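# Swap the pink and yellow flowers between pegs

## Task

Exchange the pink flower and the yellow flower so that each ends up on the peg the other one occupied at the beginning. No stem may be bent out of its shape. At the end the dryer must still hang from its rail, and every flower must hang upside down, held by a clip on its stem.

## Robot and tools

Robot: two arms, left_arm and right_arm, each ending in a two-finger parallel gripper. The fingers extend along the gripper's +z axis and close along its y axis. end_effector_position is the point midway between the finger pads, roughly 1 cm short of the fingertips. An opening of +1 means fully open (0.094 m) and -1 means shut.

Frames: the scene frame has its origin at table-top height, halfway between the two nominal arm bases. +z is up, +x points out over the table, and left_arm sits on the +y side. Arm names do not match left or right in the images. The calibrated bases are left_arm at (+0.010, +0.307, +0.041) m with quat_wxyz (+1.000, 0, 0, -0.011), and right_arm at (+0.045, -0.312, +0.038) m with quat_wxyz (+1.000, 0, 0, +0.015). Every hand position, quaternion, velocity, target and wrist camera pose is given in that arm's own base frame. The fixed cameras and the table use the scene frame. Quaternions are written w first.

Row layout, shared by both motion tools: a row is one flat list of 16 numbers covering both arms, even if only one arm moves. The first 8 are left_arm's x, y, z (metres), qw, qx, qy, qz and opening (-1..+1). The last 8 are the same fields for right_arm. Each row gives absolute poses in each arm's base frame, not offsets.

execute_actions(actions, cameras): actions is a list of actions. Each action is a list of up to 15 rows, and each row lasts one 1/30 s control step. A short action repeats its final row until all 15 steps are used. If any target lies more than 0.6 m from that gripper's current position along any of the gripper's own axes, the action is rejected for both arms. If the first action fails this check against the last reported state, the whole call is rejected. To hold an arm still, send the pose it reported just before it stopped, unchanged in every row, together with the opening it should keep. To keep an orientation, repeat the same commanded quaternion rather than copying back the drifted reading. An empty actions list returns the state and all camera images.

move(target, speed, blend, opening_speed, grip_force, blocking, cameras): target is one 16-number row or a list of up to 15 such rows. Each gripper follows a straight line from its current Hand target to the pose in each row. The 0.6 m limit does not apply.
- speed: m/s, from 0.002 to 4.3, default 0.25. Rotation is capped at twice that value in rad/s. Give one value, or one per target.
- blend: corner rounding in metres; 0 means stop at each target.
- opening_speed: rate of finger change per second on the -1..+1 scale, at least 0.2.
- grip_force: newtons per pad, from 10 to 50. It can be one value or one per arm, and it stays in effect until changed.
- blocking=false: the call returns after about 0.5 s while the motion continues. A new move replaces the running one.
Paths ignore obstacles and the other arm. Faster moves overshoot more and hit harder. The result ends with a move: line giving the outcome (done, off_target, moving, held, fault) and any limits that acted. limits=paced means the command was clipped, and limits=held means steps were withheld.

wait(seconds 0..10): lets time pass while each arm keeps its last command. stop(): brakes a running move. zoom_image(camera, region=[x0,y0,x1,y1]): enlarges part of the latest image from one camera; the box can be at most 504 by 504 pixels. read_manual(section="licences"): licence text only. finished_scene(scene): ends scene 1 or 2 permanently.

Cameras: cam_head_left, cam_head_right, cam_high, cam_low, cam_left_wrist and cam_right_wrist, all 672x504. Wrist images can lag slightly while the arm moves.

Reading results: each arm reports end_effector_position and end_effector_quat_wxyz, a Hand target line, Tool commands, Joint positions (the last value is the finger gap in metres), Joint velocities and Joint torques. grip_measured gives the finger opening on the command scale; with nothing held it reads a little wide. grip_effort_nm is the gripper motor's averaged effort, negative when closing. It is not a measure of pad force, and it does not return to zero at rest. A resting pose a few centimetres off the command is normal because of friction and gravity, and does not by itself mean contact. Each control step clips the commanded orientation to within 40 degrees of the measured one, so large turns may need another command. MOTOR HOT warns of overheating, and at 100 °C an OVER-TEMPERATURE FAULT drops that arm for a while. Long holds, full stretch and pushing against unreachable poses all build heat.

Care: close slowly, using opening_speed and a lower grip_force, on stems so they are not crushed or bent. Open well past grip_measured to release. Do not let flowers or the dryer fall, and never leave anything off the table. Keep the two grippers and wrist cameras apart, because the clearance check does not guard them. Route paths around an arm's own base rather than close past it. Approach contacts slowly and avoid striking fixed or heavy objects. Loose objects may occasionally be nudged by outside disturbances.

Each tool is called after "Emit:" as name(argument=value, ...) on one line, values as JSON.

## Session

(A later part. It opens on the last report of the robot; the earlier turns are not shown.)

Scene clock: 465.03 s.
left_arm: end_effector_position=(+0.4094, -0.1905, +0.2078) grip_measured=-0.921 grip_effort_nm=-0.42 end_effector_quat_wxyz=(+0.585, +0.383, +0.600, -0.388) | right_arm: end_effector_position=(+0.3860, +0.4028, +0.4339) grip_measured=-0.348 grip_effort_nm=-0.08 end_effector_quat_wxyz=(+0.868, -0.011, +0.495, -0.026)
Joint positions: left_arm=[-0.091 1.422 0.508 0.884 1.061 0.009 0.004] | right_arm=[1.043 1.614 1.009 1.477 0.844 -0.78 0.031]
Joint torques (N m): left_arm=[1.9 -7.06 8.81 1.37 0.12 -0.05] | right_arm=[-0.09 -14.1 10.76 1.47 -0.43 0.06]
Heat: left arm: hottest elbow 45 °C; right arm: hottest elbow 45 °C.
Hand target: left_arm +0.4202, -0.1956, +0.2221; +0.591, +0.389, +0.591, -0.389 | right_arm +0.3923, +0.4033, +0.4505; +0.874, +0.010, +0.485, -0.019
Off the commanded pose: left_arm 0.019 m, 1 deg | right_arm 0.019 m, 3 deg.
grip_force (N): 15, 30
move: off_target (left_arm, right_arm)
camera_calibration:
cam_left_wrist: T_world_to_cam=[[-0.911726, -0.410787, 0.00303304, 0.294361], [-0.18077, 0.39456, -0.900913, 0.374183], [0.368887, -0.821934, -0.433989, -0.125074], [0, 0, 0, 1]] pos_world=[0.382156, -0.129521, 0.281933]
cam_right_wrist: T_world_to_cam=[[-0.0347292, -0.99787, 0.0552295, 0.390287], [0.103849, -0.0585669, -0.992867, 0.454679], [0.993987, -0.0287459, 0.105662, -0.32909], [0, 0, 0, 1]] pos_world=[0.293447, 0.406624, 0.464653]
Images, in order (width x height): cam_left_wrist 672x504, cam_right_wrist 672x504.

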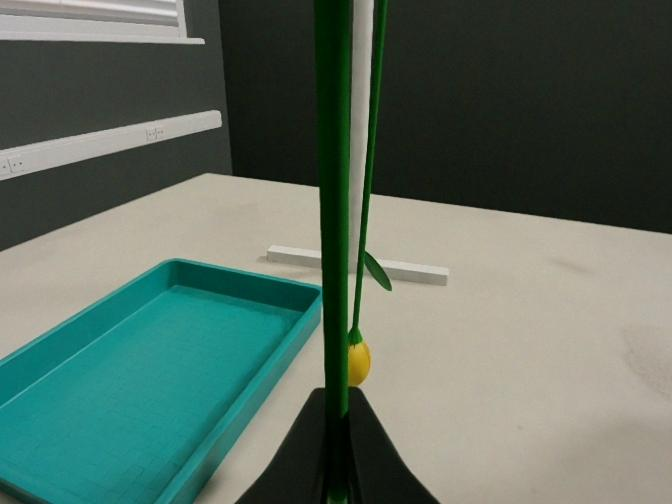

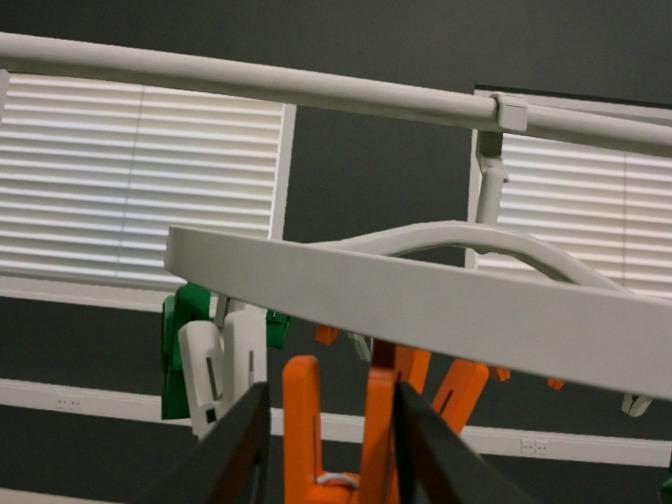

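Emit:
move(target=[0.421, -0.196, 0.222, 0.5907, 0.3887, 0.5907, -0.3887, -0.93, 0.393, 0.4025, 0.451, 0.8744, 0.0106, 0.4847, -0.0191, -0.6], speed=0.06, opening_speed=0.2, grip_force=[15, 35], cameras=["cam_low", "cam_right_wrist", "cam_head_left"])

Emit:
zoom_image(camera="cam_low", region=[195, 75, 285, 165])

Scene clock: 474.00 s.
left_arm: end_effector_position=(+0.4094, -0.1905, +0.2078) grip_measured=-0.921 grip_effort_nm=-0.42 end_effector_quat_wxyz=(+0.585, +0.383, +0.600, -0.388) | right_arm: end_effector_position=(+0.3872, +0.4018, +0.4342) grip_measured=-0.577 grip_effort_nm=-0.72 end_effector_quat_wxyz=(+0.869, -0.011, +0.495, -0.027)
Joint positions: left_arm=[-0.091 1.422 0.508 0.884 1.061 0.009 0.004] | right_arm=[1.039 1.614 1.009 1.477 0.841 -0.78 0.02]
Joint torques (N m): left_arm=[1.9 -7.06 8.8 1.39 0.12 -0.06] | right_arm=[-0.03 -14.39 10.48 1.48 -0.38 0.08]
Heat: left arm: hottest elbow 45 °C; right arm: hottest elbow 46 °C.
Hand target: left_arm +0.4202, -0.1956, +0.2221; +0.591, +0.389, +0.591, -0.389 | right_arm +0.3925, +0.4018, +0.4506; +0.874, +0.010, +0.485, -0.019
Off the commanded pose: left_arm 0.019 m, 1 deg | right_arm 0.018 m, 3 deg.
grip_force (N): 15, 35
move: off_target (left_arm, right_arm)
camera_calibration:
cam_right_wrist: T_world_to_cam=[[-0.0365457, -0.99775, 0.0562009, 0.389559], [0.105506, -0.0597764, -0.99262, 0.454498], [0.993747, -0.0303465, 0.107453, -0.330426], [0, 0, 0, 1]] pos_world=[0.294645, 0.405824, 0.464756]
Images, in order (width x height): cam_head_left 672x504, cam_low 672x504, cam_right_wrist 672x504.

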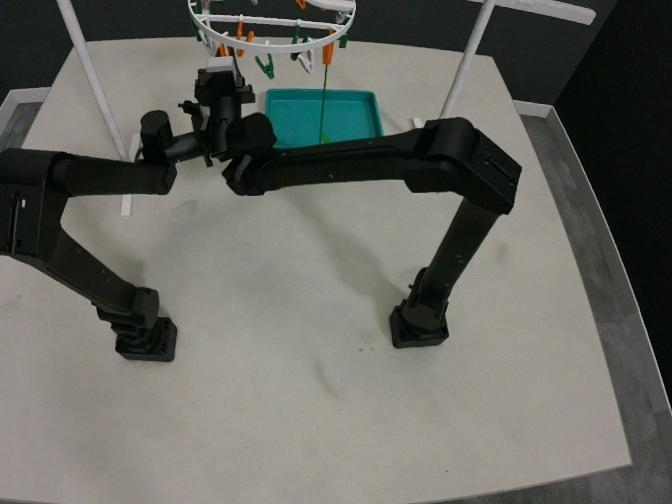

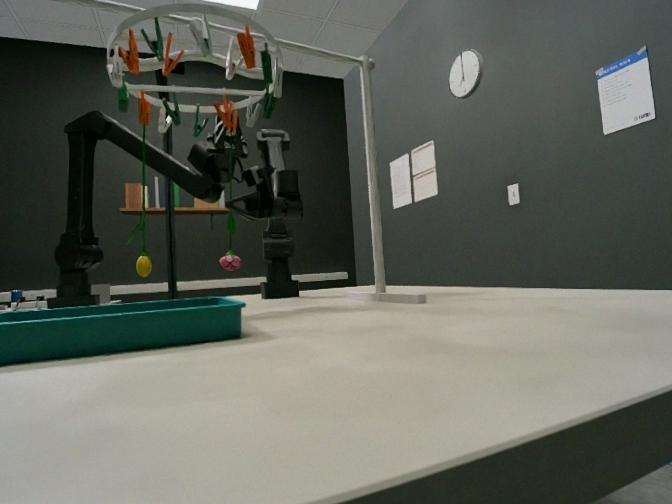

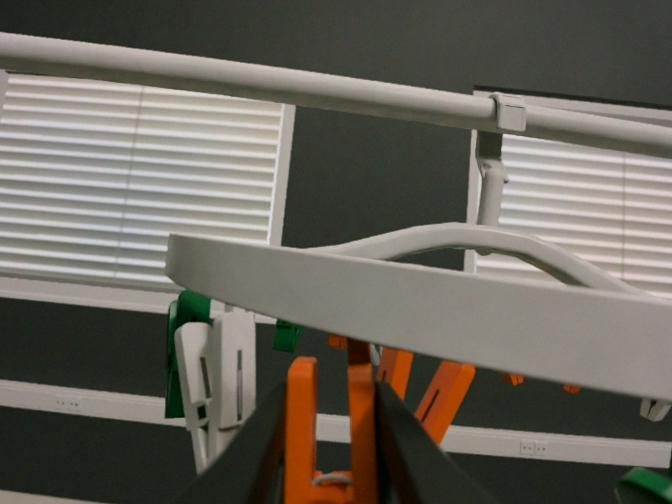

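Scaled by 5.600 from the camera's 672x504 image, which has a finer 960x720 frame.

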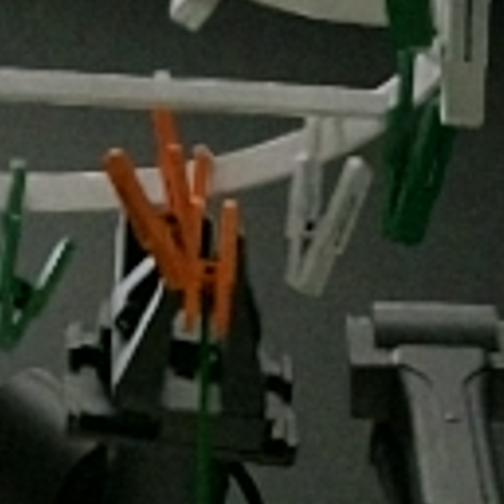

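Emit:
move(target=[0.421, -0.196, 0.222, 0.5907, 0.3887, 0.5907, -0.3887, -0.93, 0.393, 0.4025, 0.451, 0.8744, 0.0106, 0.4847, -0.0191, -0.72], speed=0.06, opening_speed=0.2, grip_force=[15, 50], cameras=["cam_low", "cam_right_wrist", "cam_left_wrist"])

Emit:
zoom_image(camera="cam_low", region=[195, 75, 285, 165])

Scene clock: 478.43 s.
left_arm: end_effector_position=(+0.4094, -0.1905, +0.2078) grip_measured=-0.921 grip_effort_nm=-0.42 end_effector_quat_wxyz=(+0.585, +0.383, +0.600, -0.388) | right_arm: end_effector_position=(+0.3876, +0.4012, +0.4344) grip_measured=-0.602 grip_effort_nm=-1.02 end_effector_quat_wxyz=(+0.869, -0.010, +0.494, -0.028)
Joint positions: left_arm=[-0.091 1.422 0.508 0.884 1.061 0.009 0.004] | right_arm=[1.038 1.614 1.009 1.479 0.841 -0.78 0.019]
Joint torques (N m): left_arm=[1.9 -7.12 8.8 1.37 0.12 -0.06] | right_arm=[-0.09 -14.27 10.45 1.35 -0.37 0.09]
Heat: left arm: hottest elbow 45 °C; right arm: hottest elbow 46 °C.
Hand target: left_arm +0.4202, -0.1956, +0.2221; +0.591, +0.389, +0.591, -0.389 | right_arm +0.3924, +0.4018, +0.4506; +0.874, +0.010, +0.485, -0.019
Off the commanded pose: left_arm 0.019 m, 1 deg | right_arm 0.018 m, 3 deg.
grip_force (N): 15, 50
move: off_target (left_arm, right_arm)
camera_calibration:
cam_left_wrist: T_world_to_cam=[[-0.911726, -0.410787, 0.00303304, 0.294361], [-0.18077, 0.39456, -0.900913, 0.374183], [0.368887, -0.821934, -0.433989, -0.125074], [0, 0, 0, 1]] pos_world=[0.382156, -0.129521, 0.281933]
cam_right_wrist: T_world_to_cam=[[-0.0377504, -0.997781, 0.0548449, 0.390063], [0.106192, -0.0585789, -0.992619, 0.453846], [0.993629, -0.0316476, 0.108168, -0.330519], [0, 0, 0, 1]] pos_world=[0.294943, 0.405323, 0.464854]
Images, in order (width x height): cam_low 672x504, cam_left_wrist 672x504, cam_right_wrist 672x504.

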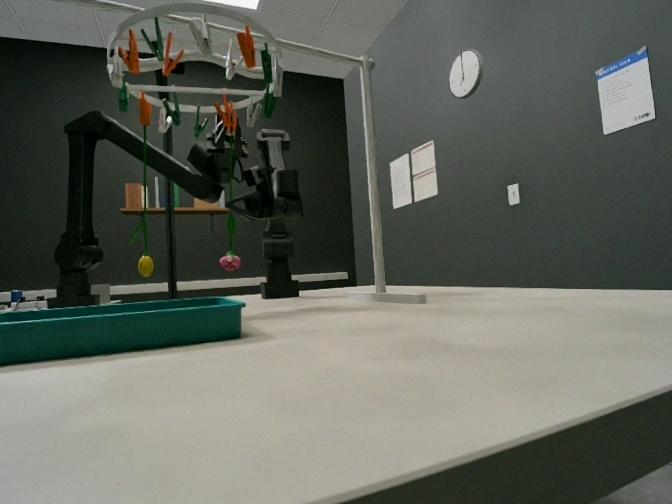

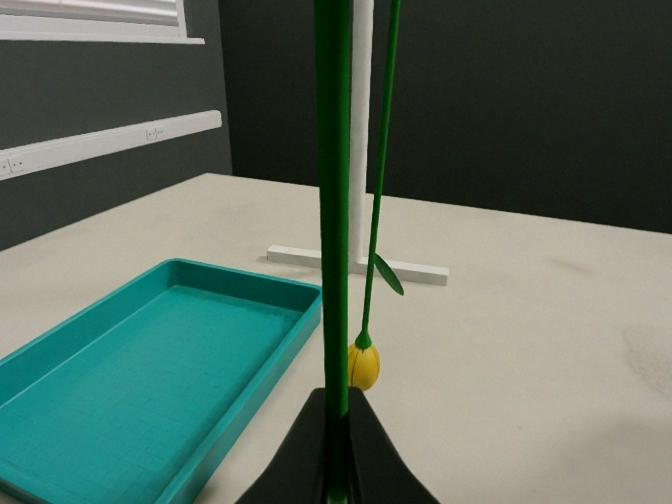

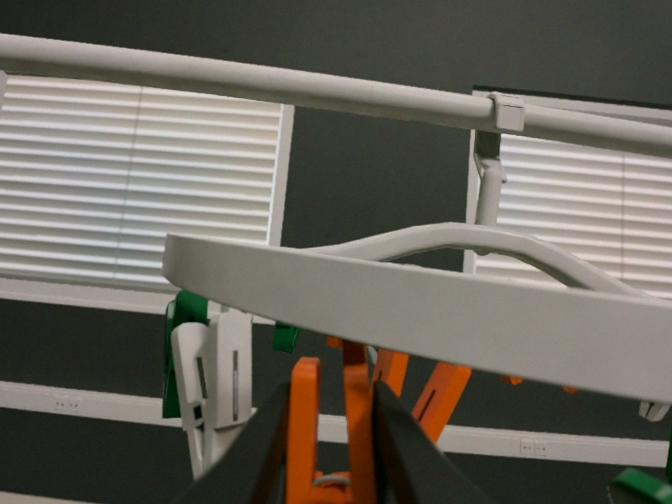

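Scaled by 5.600 from the camera's 672x504 image, which has a finer 960x720 frame.

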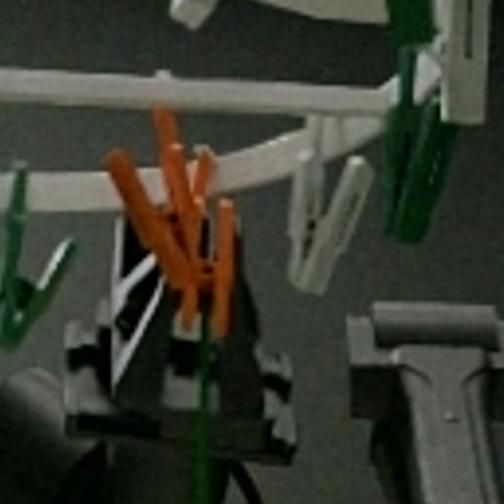

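Emit:
move(target=[0.421, -0.196, 0.18, 0.5907, 0.3887, 0.5907, -0.3887, -0.93, 0.393, 0.4025, 0.451, 0.8744, 0.0106, 0.4847, -0.0191, -0.72], speed=0.05, cameras=["cam_low", "cam_right_wrist", "cam_left_wrist", "cam_head_right"])

Emit:
zoom_image(camera="cam_low", region=[195, 75, 285, 165])

Scene clock: 487.57 s.
left_arm: end_effector_position=(+0.4178, -0.1913, +0.1779) grip_measured=-0.921 grip_effort_nm=-0.42 end_effector_quat_wxyz=(+0.588, +0.385, +0.598, -0.386) | right_arm: end_effector_position=(+0.3876, +0.4012, +0.4344) grip_measured=-0.603 grip_effort_nm=-1.03 end_effector_quat_wxyz=(+0.869, -0.010, +0.494, -0.028)
Joint positions: left_arm=[-0.091 1.548 0.508 1.019 1.061 0.009 0.004] | right_arm=[1.038 1.614 1.009 1.479 0.841 -0.78 0.019]
Joint torques (N m): left_arm=[1.9 -7.06 5.96 2.61 0.11 -0.04] | right_arm=[0.15 -14.45 10.47 1.36 -0.39 0.08]
Heat: left arm: hottest elbow 45 °C; right arm: hottest elbow 46 °C.
Hand target: left_arm +0.4209, -0.1959, +0.1799; +0.590, +0.389, +0.591, -0.389 | right_arm +0.3924, +0.4019, +0.4506; +0.874, +0.010, +0.485, -0.019
Off the commanded pose: left_arm 0.006 m, 1 deg | right_arm 0.018 m, 3 deg.
grip_force (N): 15, 50
move: off_target (right_arm)
camera_calibration:
cam_left_wrist: T_world_to_cam=[[-0.911739, -0.41074, -0.00497709, 0.303213], [-0.172518, 0.393886, -0.902824, 0.345805], [0.372786, -0.822282, -0.429981, -0.144177], [0, 0, 0, 1]] pos_world=[0.389856, -0.13022, 0.251717]
cam_right_wrist: T_world_to_cam=[[-0.0377504, -0.997781, 0.0548449, 0.390063], [0.106192, -0.0585789, -0.992619, 0.453846], [0.993629, -0.0316476, 0.108168, -0.330519], [0, 0, 0, 1]] pos_world=[0.294943, 0.405323, 0.464854]
Images, in order (width x height): cam_head_right 672x504, cam_low 672x504, cam_left_wrist 672x504, cam_right_wrist 672x504.

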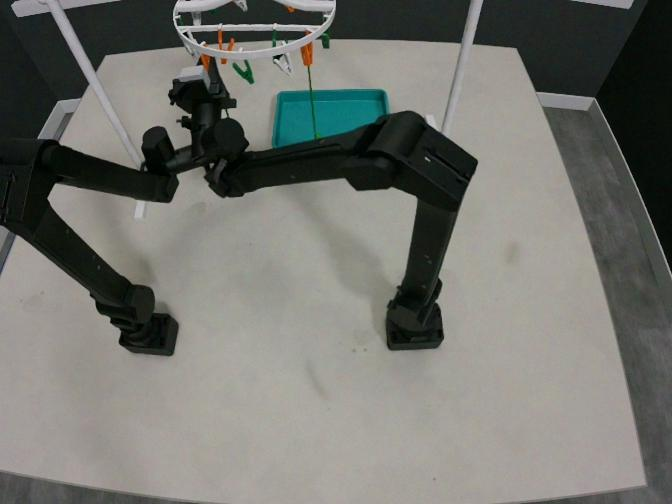

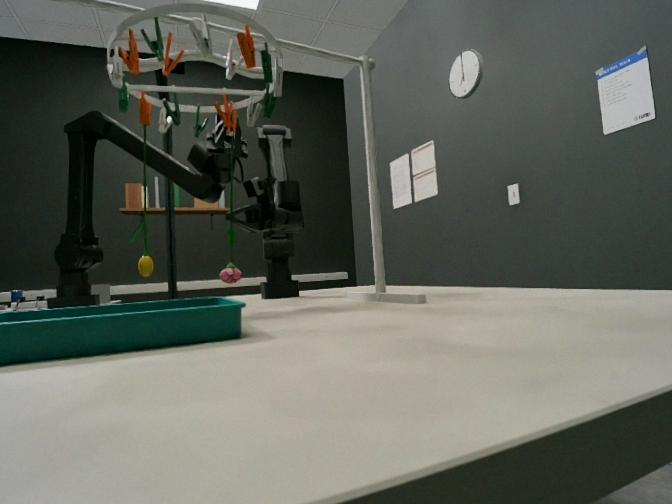

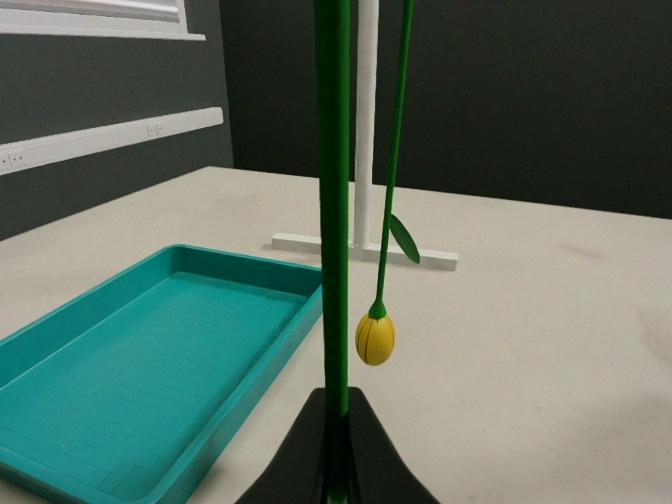

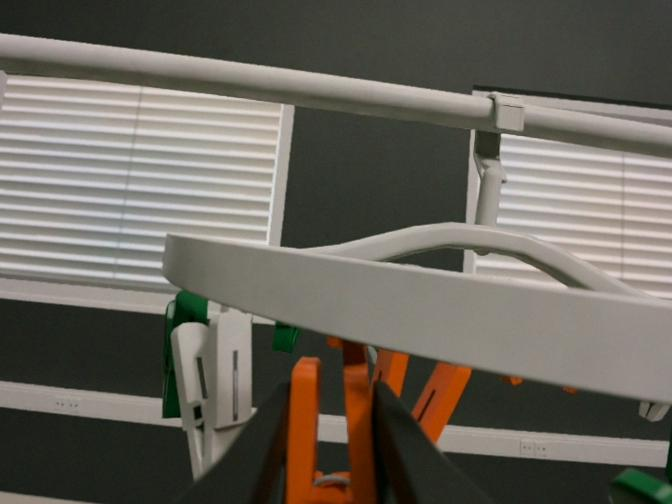

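Scaled by 5.600 from the camera's 672x504 image, which has a finer 960x720 frame.

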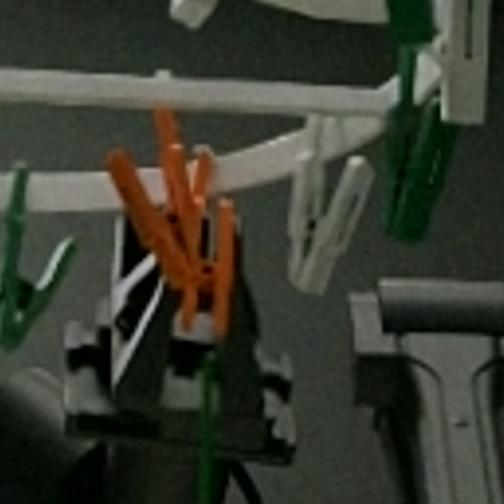

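Emit:
move(target=[[0.421, -0.196, 0.135, 0.5907, 0.3887, 0.5907, -0.3887, -0.93, 0.393, 0.4025, 0.451, 0.8744, 0.0106, 0.4847, -0.0191, -0.25], [0.4116, -0.063, 0.147, 0.6442, 0.2915, 0.6442, -0.2915, -0.93, 0.33, 0.405, 0.412, 0.8286, 0.0181, 0.5589, -0.0268, -0.25]], speed=[0.1, 0.15], opening_speed=0.5, cameras=["cam_low", "cam_right_wrist", "cam_left_wrist", "cam_head_right"])

Scene clock: 546.77 s.
left_arm: end_effector_position=(+0.4125, -0.0661, +0.1394) grip_measured=-0.921 grip_effort_nm=-0.42 end_effector_quat_wxyz=(+0.637, +0.291, +0.650, -0.296) | right_arm: end_effector_position=(+0.3349, +0.4070, +0.4129) grip_measured=-0.251 grip_effort_nm=0.08 end_effector_quat_wxyz=(+0.829, +0.022, +0.559, -0.024)
Joint positions: left_arm=[0.217 1.62 0.377 1.215 1.073 0.009 0.004] | right_arm=[1.178 1.58 0.971 1.511 1.073 -0.827 0.035]
Joint torques (N m): left_arm=[3.19 -8.64 3.37 2.28 0.15 -0.04] | right_arm=[1.2 -14.92 6.17 1.31 -0.38 -0.13]
Heat: left arm: hottest elbow 42 °C; right arm: hottest elbow 48 °C.
Hand target: left_arm +0.4116, -0.0631, +0.1468; +0.644, +0.292, +0.644, -0.291 | right_arm +0.3302, +0.4050, +0.4119; +0.828, +0.018, +0.559, -0.027
Off the commanded pose: left_arm 0.008 m, 1 deg | right_arm 0.005 m, 1 deg.
grip_force (N): 15, 50
move: done
camera_calibration:
cam_left_wrist: T_world_to_cam=[[-0.751734, -0.659465, 0.00123981, 0.266223], [-0.286241, 0.324596, -0.901501, 0.303042], [0.594106, -0.678044, -0.432776, -0.1371], [0, 0, 0, 1]] pos_world=[0.368324, -0.0157618, 0.213529]
cam_right_wrist: T_world_to_cam=[[-0.0621387, -0.998067, 0.00044657, 0.425699], [-0.0449521, 0.00235169, -0.998986, 0.466817], [0.997055, -0.0620958, -0.0450113, -0.201221], [0, 0, 0, 1]] pos_world=[0.248065, 0.411283, 0.457096]
Images, in order (width x height): cam_head_right 672x504, cam_low 672x504, cam_left_wrist 672x504, cam_right_wrist 672x504.

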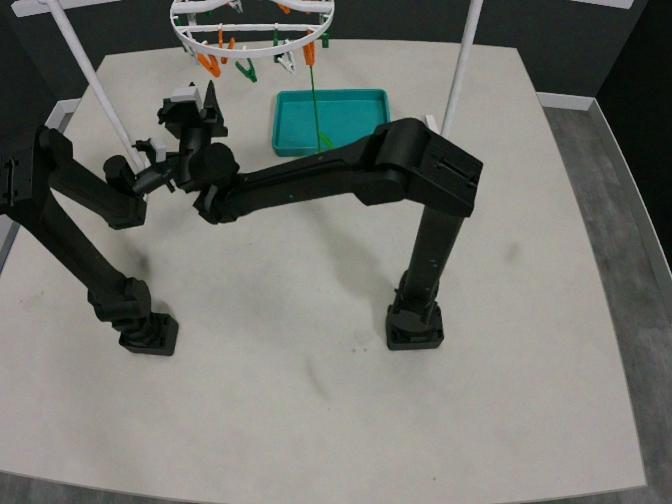

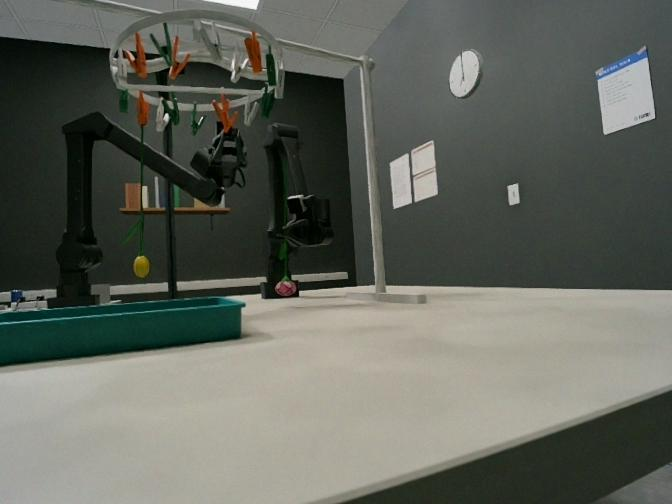

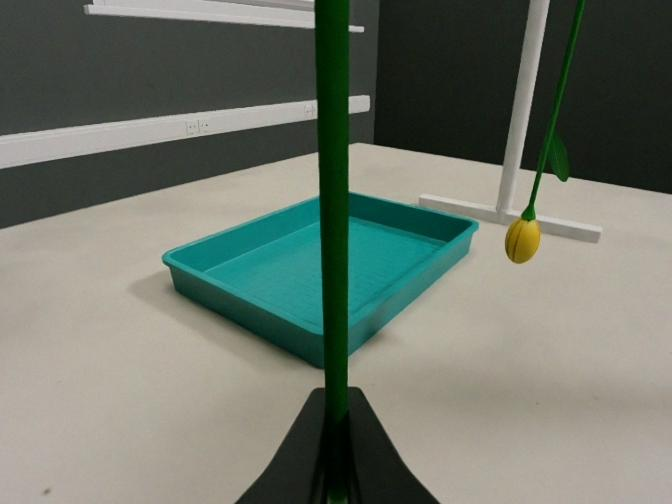

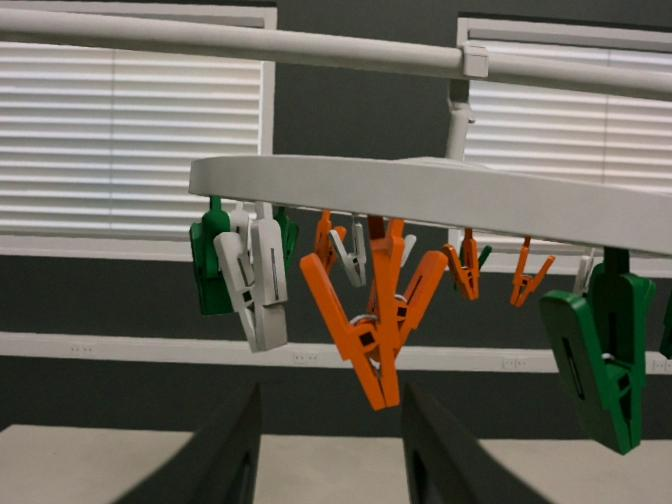

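Emit:
move(target=[[0.405, -0.063, 0.09, 0.0, 0.4123, 0.911, 0.0, -0.93, 0.28, 0.22, 0.36, 0.7746, -0.1317, 0.5944, 0.1717, -0.2], [0.4016, -0.0632, 0.075, 0.0, 0.4123, 0.911, 0.0, -0.93, 0.375, 0.132, 0.382, 0.7506, -0.243, 0.4874, 0.3742, -0.2]], speed=[0.3, 0.25], blend=[0.02, 0], cameras=["cam_low", "cam_right_wrist", "cam_left_wrist", "cam_head_right", "cam_head_left"])

Scene clock: 554.73 s.
left_arm: end_effector_position=(+0.3881, -0.0582, +0.0725) grip_measured=-0.921 grip_effort_nm=-0.42 end_effector_quat_wxyz=(-0.010, +0.413, +0.911, -0.005) | right_arm: end_effector_position=(+0.3653, +0.1342, +0.3608) grip_measured=-0.202 grip_effort_nm=0.07 end_effector_quat_wxyz=(+0.740, -0.240, +0.504, +0.376)
Joint positions: left_arm=[-0.146 1.513 0.986 -1.066 0.003 0.706 0.004] | right_arm=[0.026 1.1 0.408 1.265 -0.802 0.461 0.038]
Joint torques (N m): left_arm=[1.96 -8.47 8.66 0.85 -0.02 -0.06] | right_arm=[0.03 -3.02 10.77 1.95 0.25 0.18]
Heat: left arm: hottest elbow 42 °C; right arm: hottest elbow 46 °C.
Hand target: left_arm +0.4013, -0.0632, +0.0753; +0.000, +0.412, +0.911, +0.000 | right_arm +0.3739, +0.1318, +0.3816; +0.750, -0.243, +0.488, +0.374
Off the commanded pose: left_arm 0.015 m, 1 deg | right_arm 0.023 m, 2 deg.
grip_force (N): 15, 50
move: off_target (left_arm, right_arm)
camera_calibration:
cam_left_wrist: T_world_to_cam=[[-0.761359, -0.648225, 0.011707, 0.25684], [-0.580125, 0.689213, 0.434098, 0.271628], [-0.289462, 0.323713, -0.900789, 0.288818], [0, 0, 0, 1]] pos_world=[0.436727, -0.114213, 0.139244]
cam_right_wrist: T_world_to_cam=[[0.799356, -0.600692, -0.0140804, -0.207359], [-0.0363107, -0.0249021, -0.99903, 0.417286], [0.599759, 0.799092, -0.0417172, -0.222462], [0, 0, 0, 1]] pos_world=[0.31433, 0.0635999, 0.404681]
Images, in order (width x height): cam_head_left 672x504, cam_head_right 672x504, cam_low 672x504, cam_left_wrist 672x504, cam_right_wrist 672x504.

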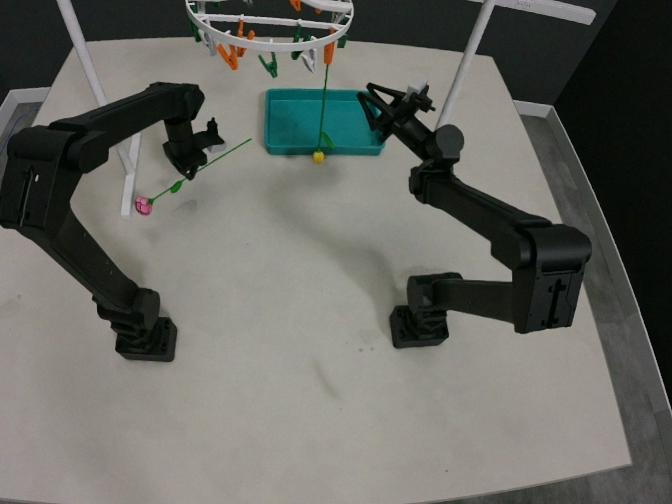

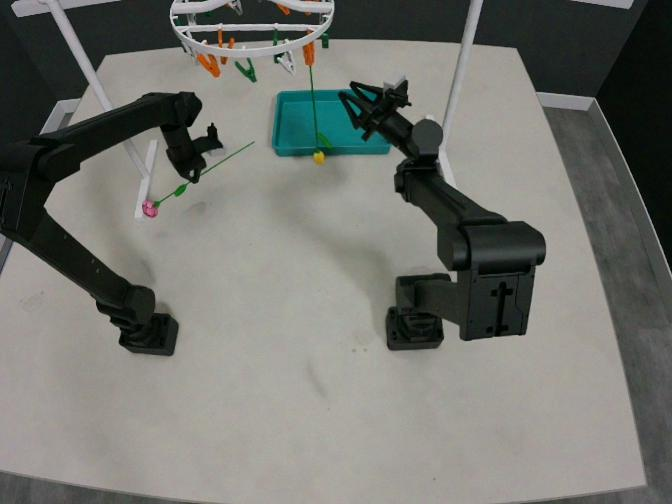

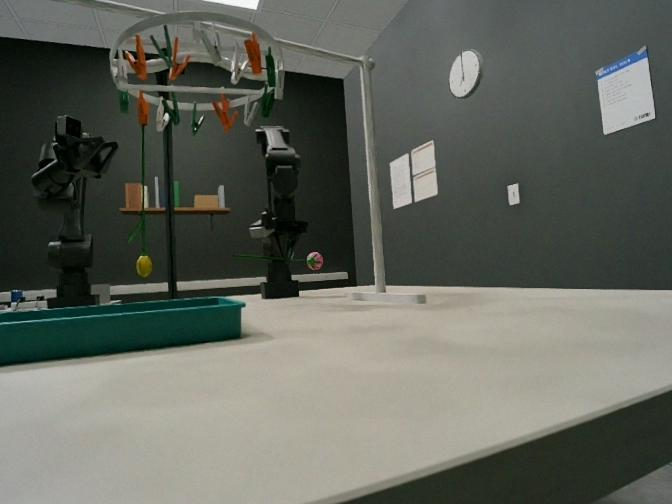

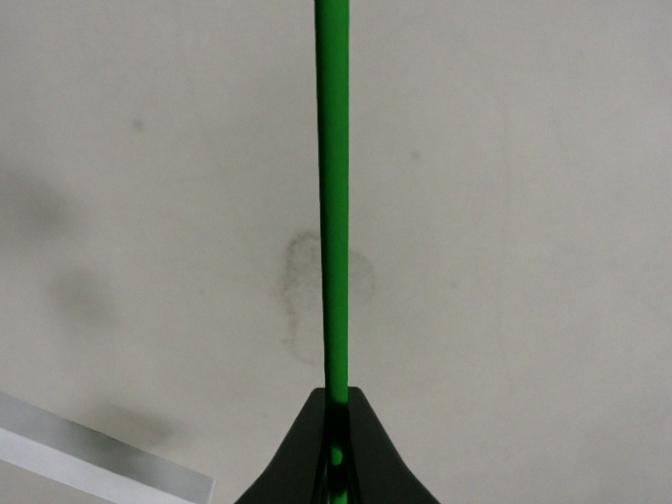

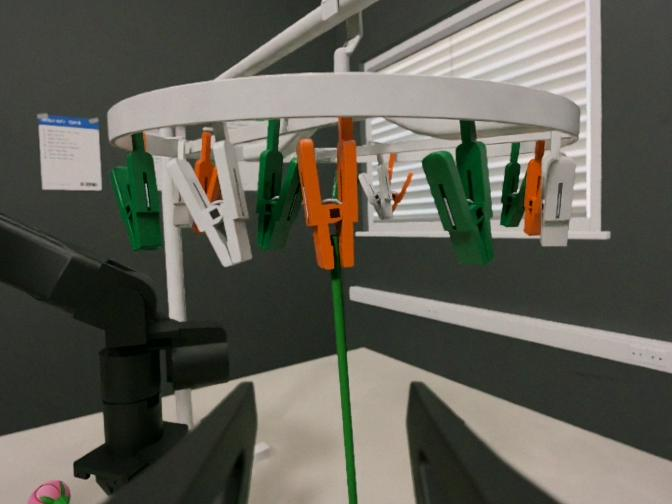

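Emit:
move(target=[0.4016, -0.0632, -0.018, 0.0, 0.4123, 0.911, 0.0, -0.93, 0.411, 0.1846, 0.4375, 0.7247, -0.2123, 0.4361, 0.4887, -0.05], speed=0.1, cameras=["cam_low", "cam_right_wrist", "cam_left_wrist", "cam_head_right", "cam_head_left"])

Scene clock: 585.83 s.
left_arm: end_effector_position=(+0.3999, -0.0598, -0.0131) grip_measured=-0.921 grip_effort_nm=-0.42 end_effector_quat_wxyz=(+0.000, +0.413, +0.911, -0.001) | right_arm: end_effector_position=(+0.4050, +0.1792, +0.4178) grip_measured=-0.052 grip_effort_nm=0.08 end_effector_quat_wxyz=(+0.720, -0.206, +0.455, +0.482)
Joint positions: left_arm=[-0.146 1.677 0.91 -0.805 0.002 0.705 0.004] | right_arm=[0.157 1.256 0.609 1.371 -0.714 0.691 0.045]
Joint torques (N m): left_arm=[1.96 -9.64 5.79 0.96 -0.01 -0.06] | right_arm=[1.32 -5.95 10.93 1.74 0.35 0.21]
Heat: left arm: hottest elbow 44 °C; right arm: hottest elbow 46 °C.
Hand target: left_arm +0.4015, -0.0631, -0.0180; +0.000, +0.412, +0.911, +0.000 | right_arm +0.4100, +0.1841, +0.4370; +0.725, -0.212, +0.437, +0.489
Off the commanded pose: left_arm 0.006 m, 0 deg | right_arm 0.021 m, 2 deg.
grip_force (N): 15, 50
move: off_target (right_arm)
camera_calibration:
cam_left_wrist: T_world_to_cam=[[-0.761216, -0.648492, -0.00298363, 0.265521], [-0.589463, 0.689994, 0.420049, 0.320237], [-0.27034, 0.321507, -0.907497, 0.207883], [0, 0, 0, 1]] pos_world=[0.447086, -0.115609, 0.0549306]
cam_right_wrist: T_world_to_cam=[[0.883206, -0.449984, -0.132142, -0.222873], [-0.0706691, 0.15085, -0.986028, 0.453787], [0.46363, 0.880204, 0.101431, -0.299038], [0, 0, 0, 1]] pos_world=[0.367555, 0.0944714, 0.448328]
Images, in order (width x height): cam_head_left 672x504, cam_head_right 672x504, cam_low 672x504, cam_left_wrist 672x504, cam_right_wrist 672x504.

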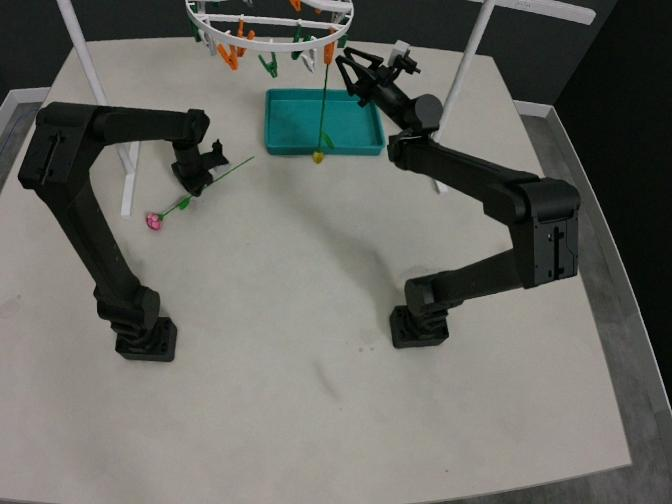

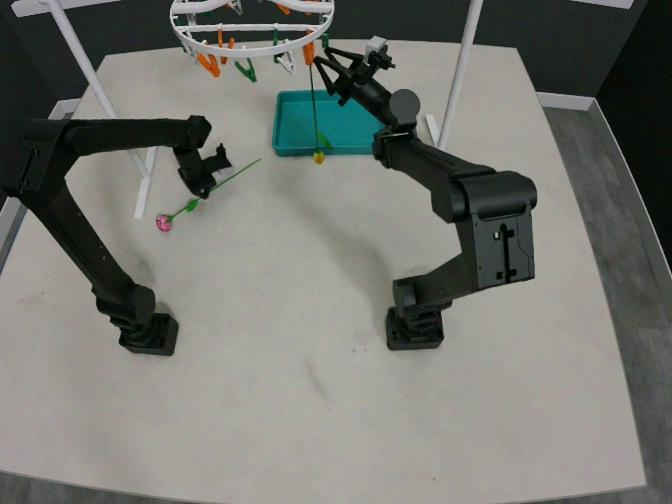

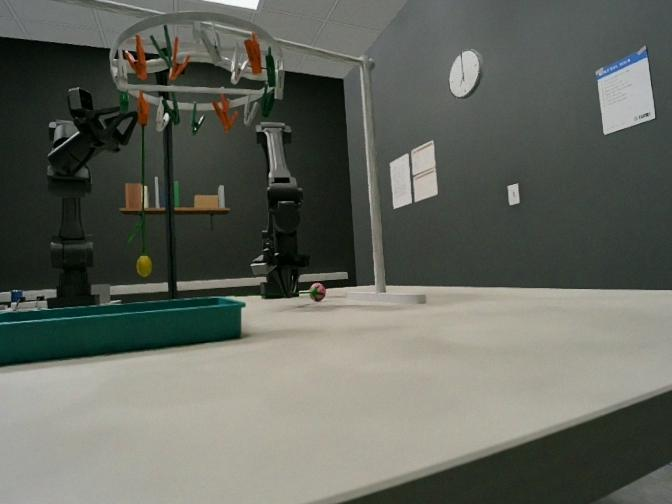

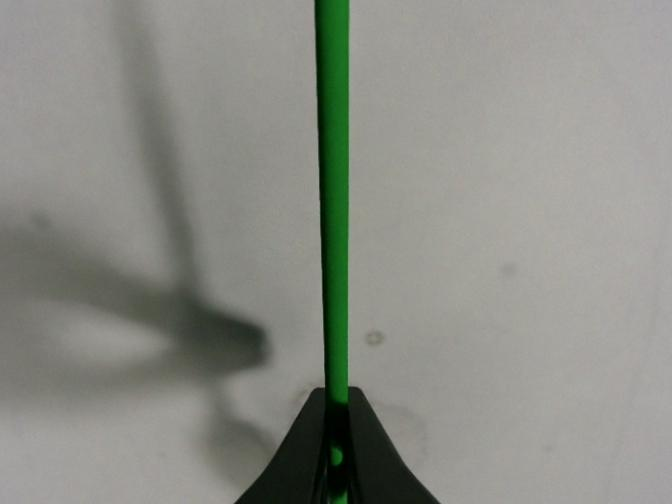

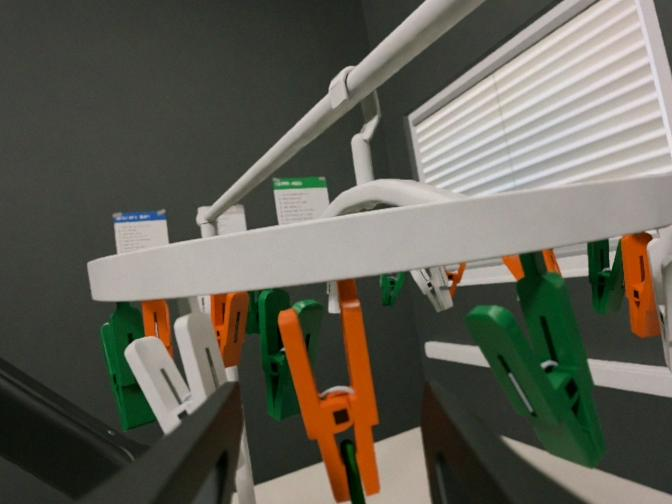

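Emit:
move(target=[0.4016, -0.0632, -0.034, 0.0, 0.4123, 0.911, 0.0, -0.93, 0.4215, 0.2074, 0.4497, 0.7793, -0.2201, 0.432, 0.3971, -0.05], speed=0.05, cameras=["cam_low", "cam_right_wrist", "cam_left_wrist"])

Emit:
zoom_image(camera="cam_low", region=[230, 240, 350, 320])

Scene clock: 605.57 s.
left_arm: end_effector_position=(+0.4040, -0.0600, -0.0243) grip_measured=-0.921 grip_effort_nm=-0.42 end_effector_quat_wxyz=(+0.005, +0.412, +0.911, +0.001) | right_arm: end_effector_position=(+0.4191, +0.2021, +0.4219) grip_measured=-0.052 grip_effort_nm=0.08 end_effector_quat_wxyz=(+0.765, -0.210, +0.456, +0.403)
Joint positions: left_arm=[-0.146 1.702 0.905 -0.762 0 0.702 0.004] | right_arm=[0.248 1.242 0.633 1.238 -0.567 0.426 0.045]
Joint torques (N m): left_arm=[1.96 -9.29 5.22 1.07 0.08 -0.03] | right_arm=[1.44 -8.47 11.38 1.09 0.29 -0.12]
Heat: left arm: hottest elbow 44 °C; right arm: hottest elbow 45 °C.
Hand target: left_arm +0.4015, -0.0631, -0.0337; +0.000, +0.412, +0.911, +0.000 | right_arm +0.4200, +0.2067, +0.4493; +0.779, -0.220, +0.432, +0.397
Off the commanded pose: left_arm 0.010 m, 1 deg | right_arm 0.028 m, 3 deg.
grip_force (N): 15, 50
move: off_target (right_arm)
camera_calibration:
cam_left_wrist: T_world_to_cam=[[-0.759158, -0.650788, -0.0124466, 0.26722], [-0.596541, 0.687973, 0.413318, 0.33005], [-0.260419, 0.321198, -0.910502, 0.19474], [0, 0, 0, 1]] pos_world=[0.450465, -0.115712, 0.0442216]
cam_right_wrist: T_world_to_cam=[[0.808497, -0.587391, -0.0361122, -0.206062], [0.0244155, 0.0947896, -0.995198, 0.430741], [0.587994, 0.803733, 0.0909786, -0.358388], [0, 0, 0, 1]] pos_world=[0.366813, 0.12618, 0.453837]
Images, in order (width x height): cam_low 672x504, cam_left_wrist 672x504, cam_right_wrist 672x504.

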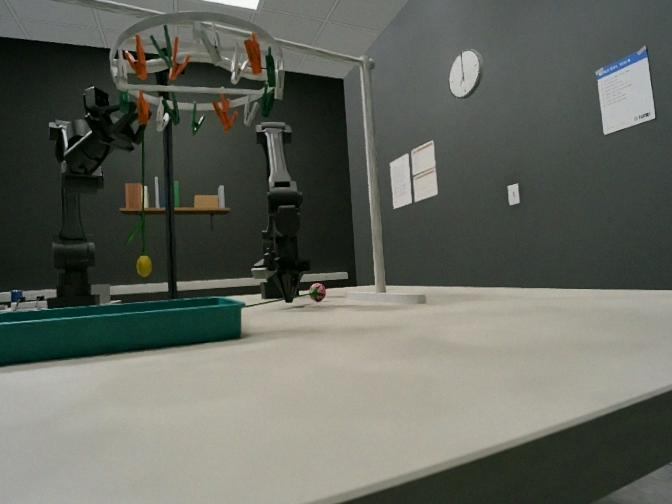

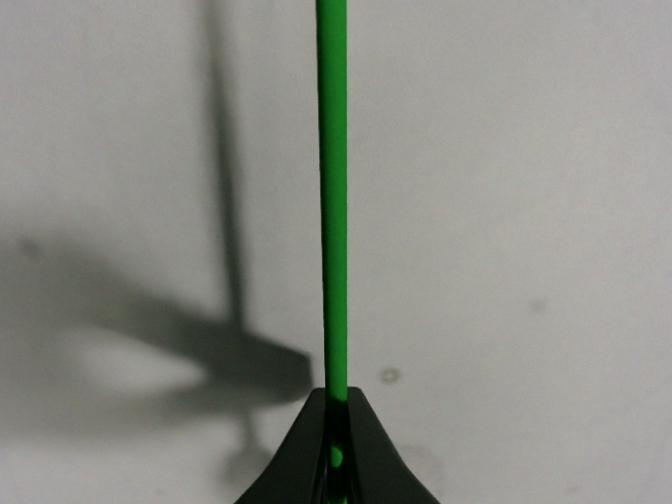

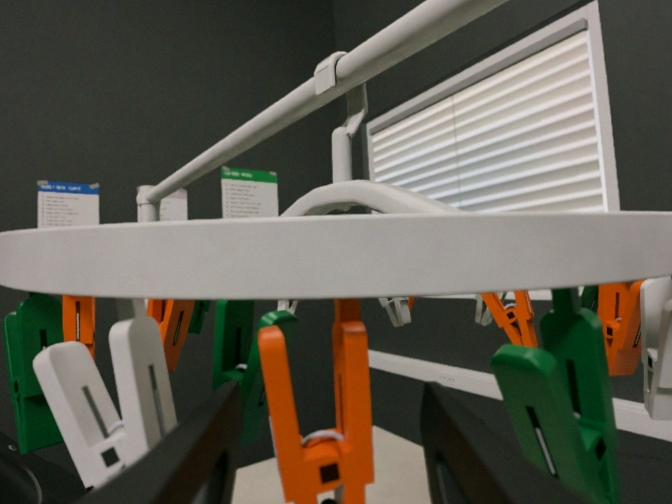

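Scaled by 4.200 from the camera's 672x504 image, which has a finer 960x720 frame.

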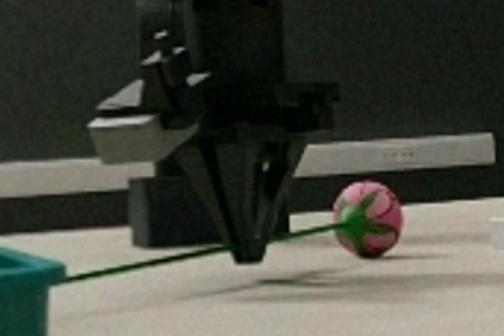

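Emit:
move(target=[[0.4016, -0.0632, -0.034, 0.0, 0.4123, 0.911, 0.0, 0.0, 0.4187, 0.2094, 0.459, 0.7793, -0.2201, 0.432, 0.3971, -0.05], [0.4016, -0.0632, 0.06, 0.0, 0.4123, 0.911, 0.0, 0.0, 0.4187, 0.2094, 0.459, 0.7793, -0.2201, 0.432, 0.3971, -0.05]], speed=[0.05, 0.12], opening_speed=0.5, cameras=["cam_low", "cam_left_wrist", "cam_right_wrist", "cam_head_left"])

Scene clock: 627.17 s.
left_arm: end_effector_position=(+0.3836, -0.0570, +0.0422) grip_measured=-0.002 grip_effort_nm=0.05 end_effector_quat_wxyz=(-0.021, +0.412, +0.911, -0.006) | right_arm: end_effector_position=(+0.4163, +0.2038, +0.4315) grip_measured=-0.052 grip_effort_nm=0.08 end_effector_quat_wxyz=(+0.766, -0.210, +0.456, +0.402)
Joint positions: left_arm=[-0.146 1.562 0.949 -1.002 0 0.702 0.047] | right_arm=[0.255 1.217 0.642 1.202 -0.561 0.42 0.045]
Joint torques (N m): left_arm=[1.96 -10.75 9.33 -0.13 0.1 -0.02] | right_arm=[1.44 -7.77 11.52 1.13 0.28 -0.13]
Heat: left arm: hottest elbow 43 °C; right arm: hottest elbow 47 °C.
Hand target: left_arm +0.4008, -0.0630, +0.0601; +0.000, +0.412, +0.911, +0.000 | right_arm +0.4172, +0.2086, +0.4584; +0.779, -0.220, +0.432, +0.397
Off the commanded pose: left_arm 0.026 m, 3 deg | right_arm 0.028 m, 3 deg.
grip_force (N): 15, 50
move: off_target (left_arm, right_arm)
camera_calibration:
cam_left_wrist: T_world_to_cam=[[-0.758814, -0.65087, 0.0238569, 0.252887], [-0.572911, 0.684452, 0.450886, 0.277472], [-0.309797, 0.328471, -0.892263, 0.267629], [0, 0, 0, 1]] pos_world=[0.433771, -0.113228, 0.107654]
cam_right_wrist: T_world_to_cam=[[0.808013, -0.58817, -0.0342334, -0.202852], [0.0265854, 0.0944448, -0.995175, 0.439333], [0.588565, 0.803204, 0.0919493, -0.359663], [0, 0, 0, 1]] pos_world=[0.363913, 0.128079, 0.46334]
Images, in order (width x height): cam_head_left 672x504, cam_low 672x504, cam_left_wrist 672x504, cam_right_wrist 672x504.

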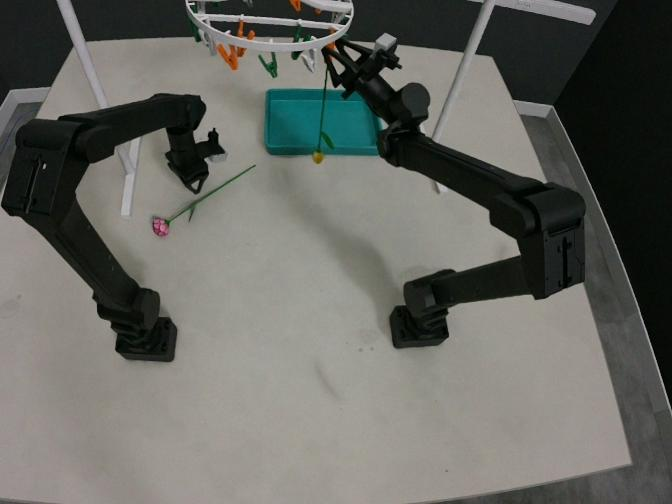

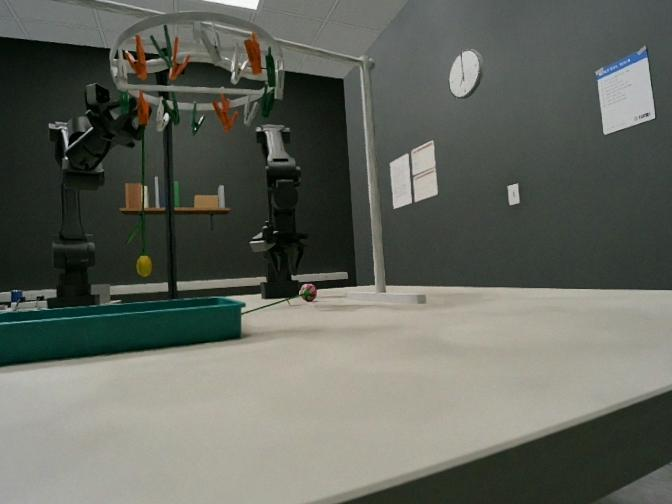

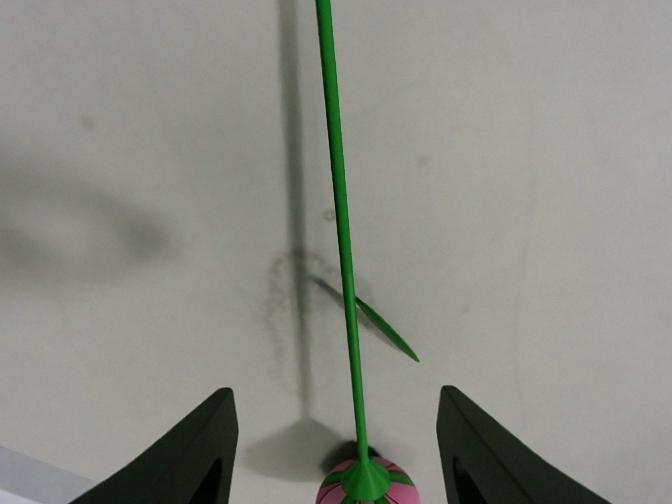

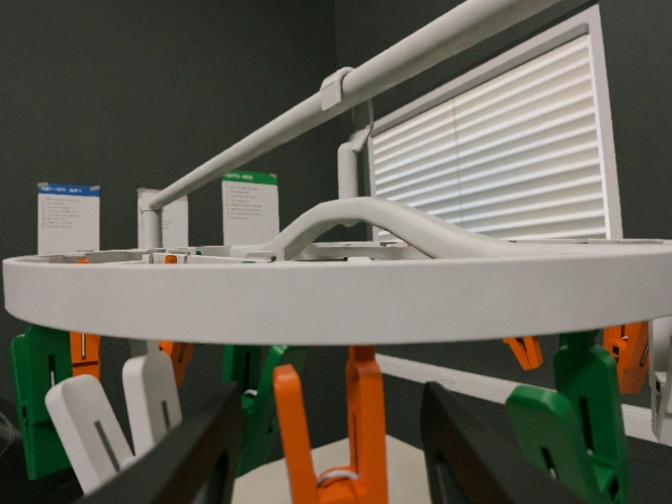

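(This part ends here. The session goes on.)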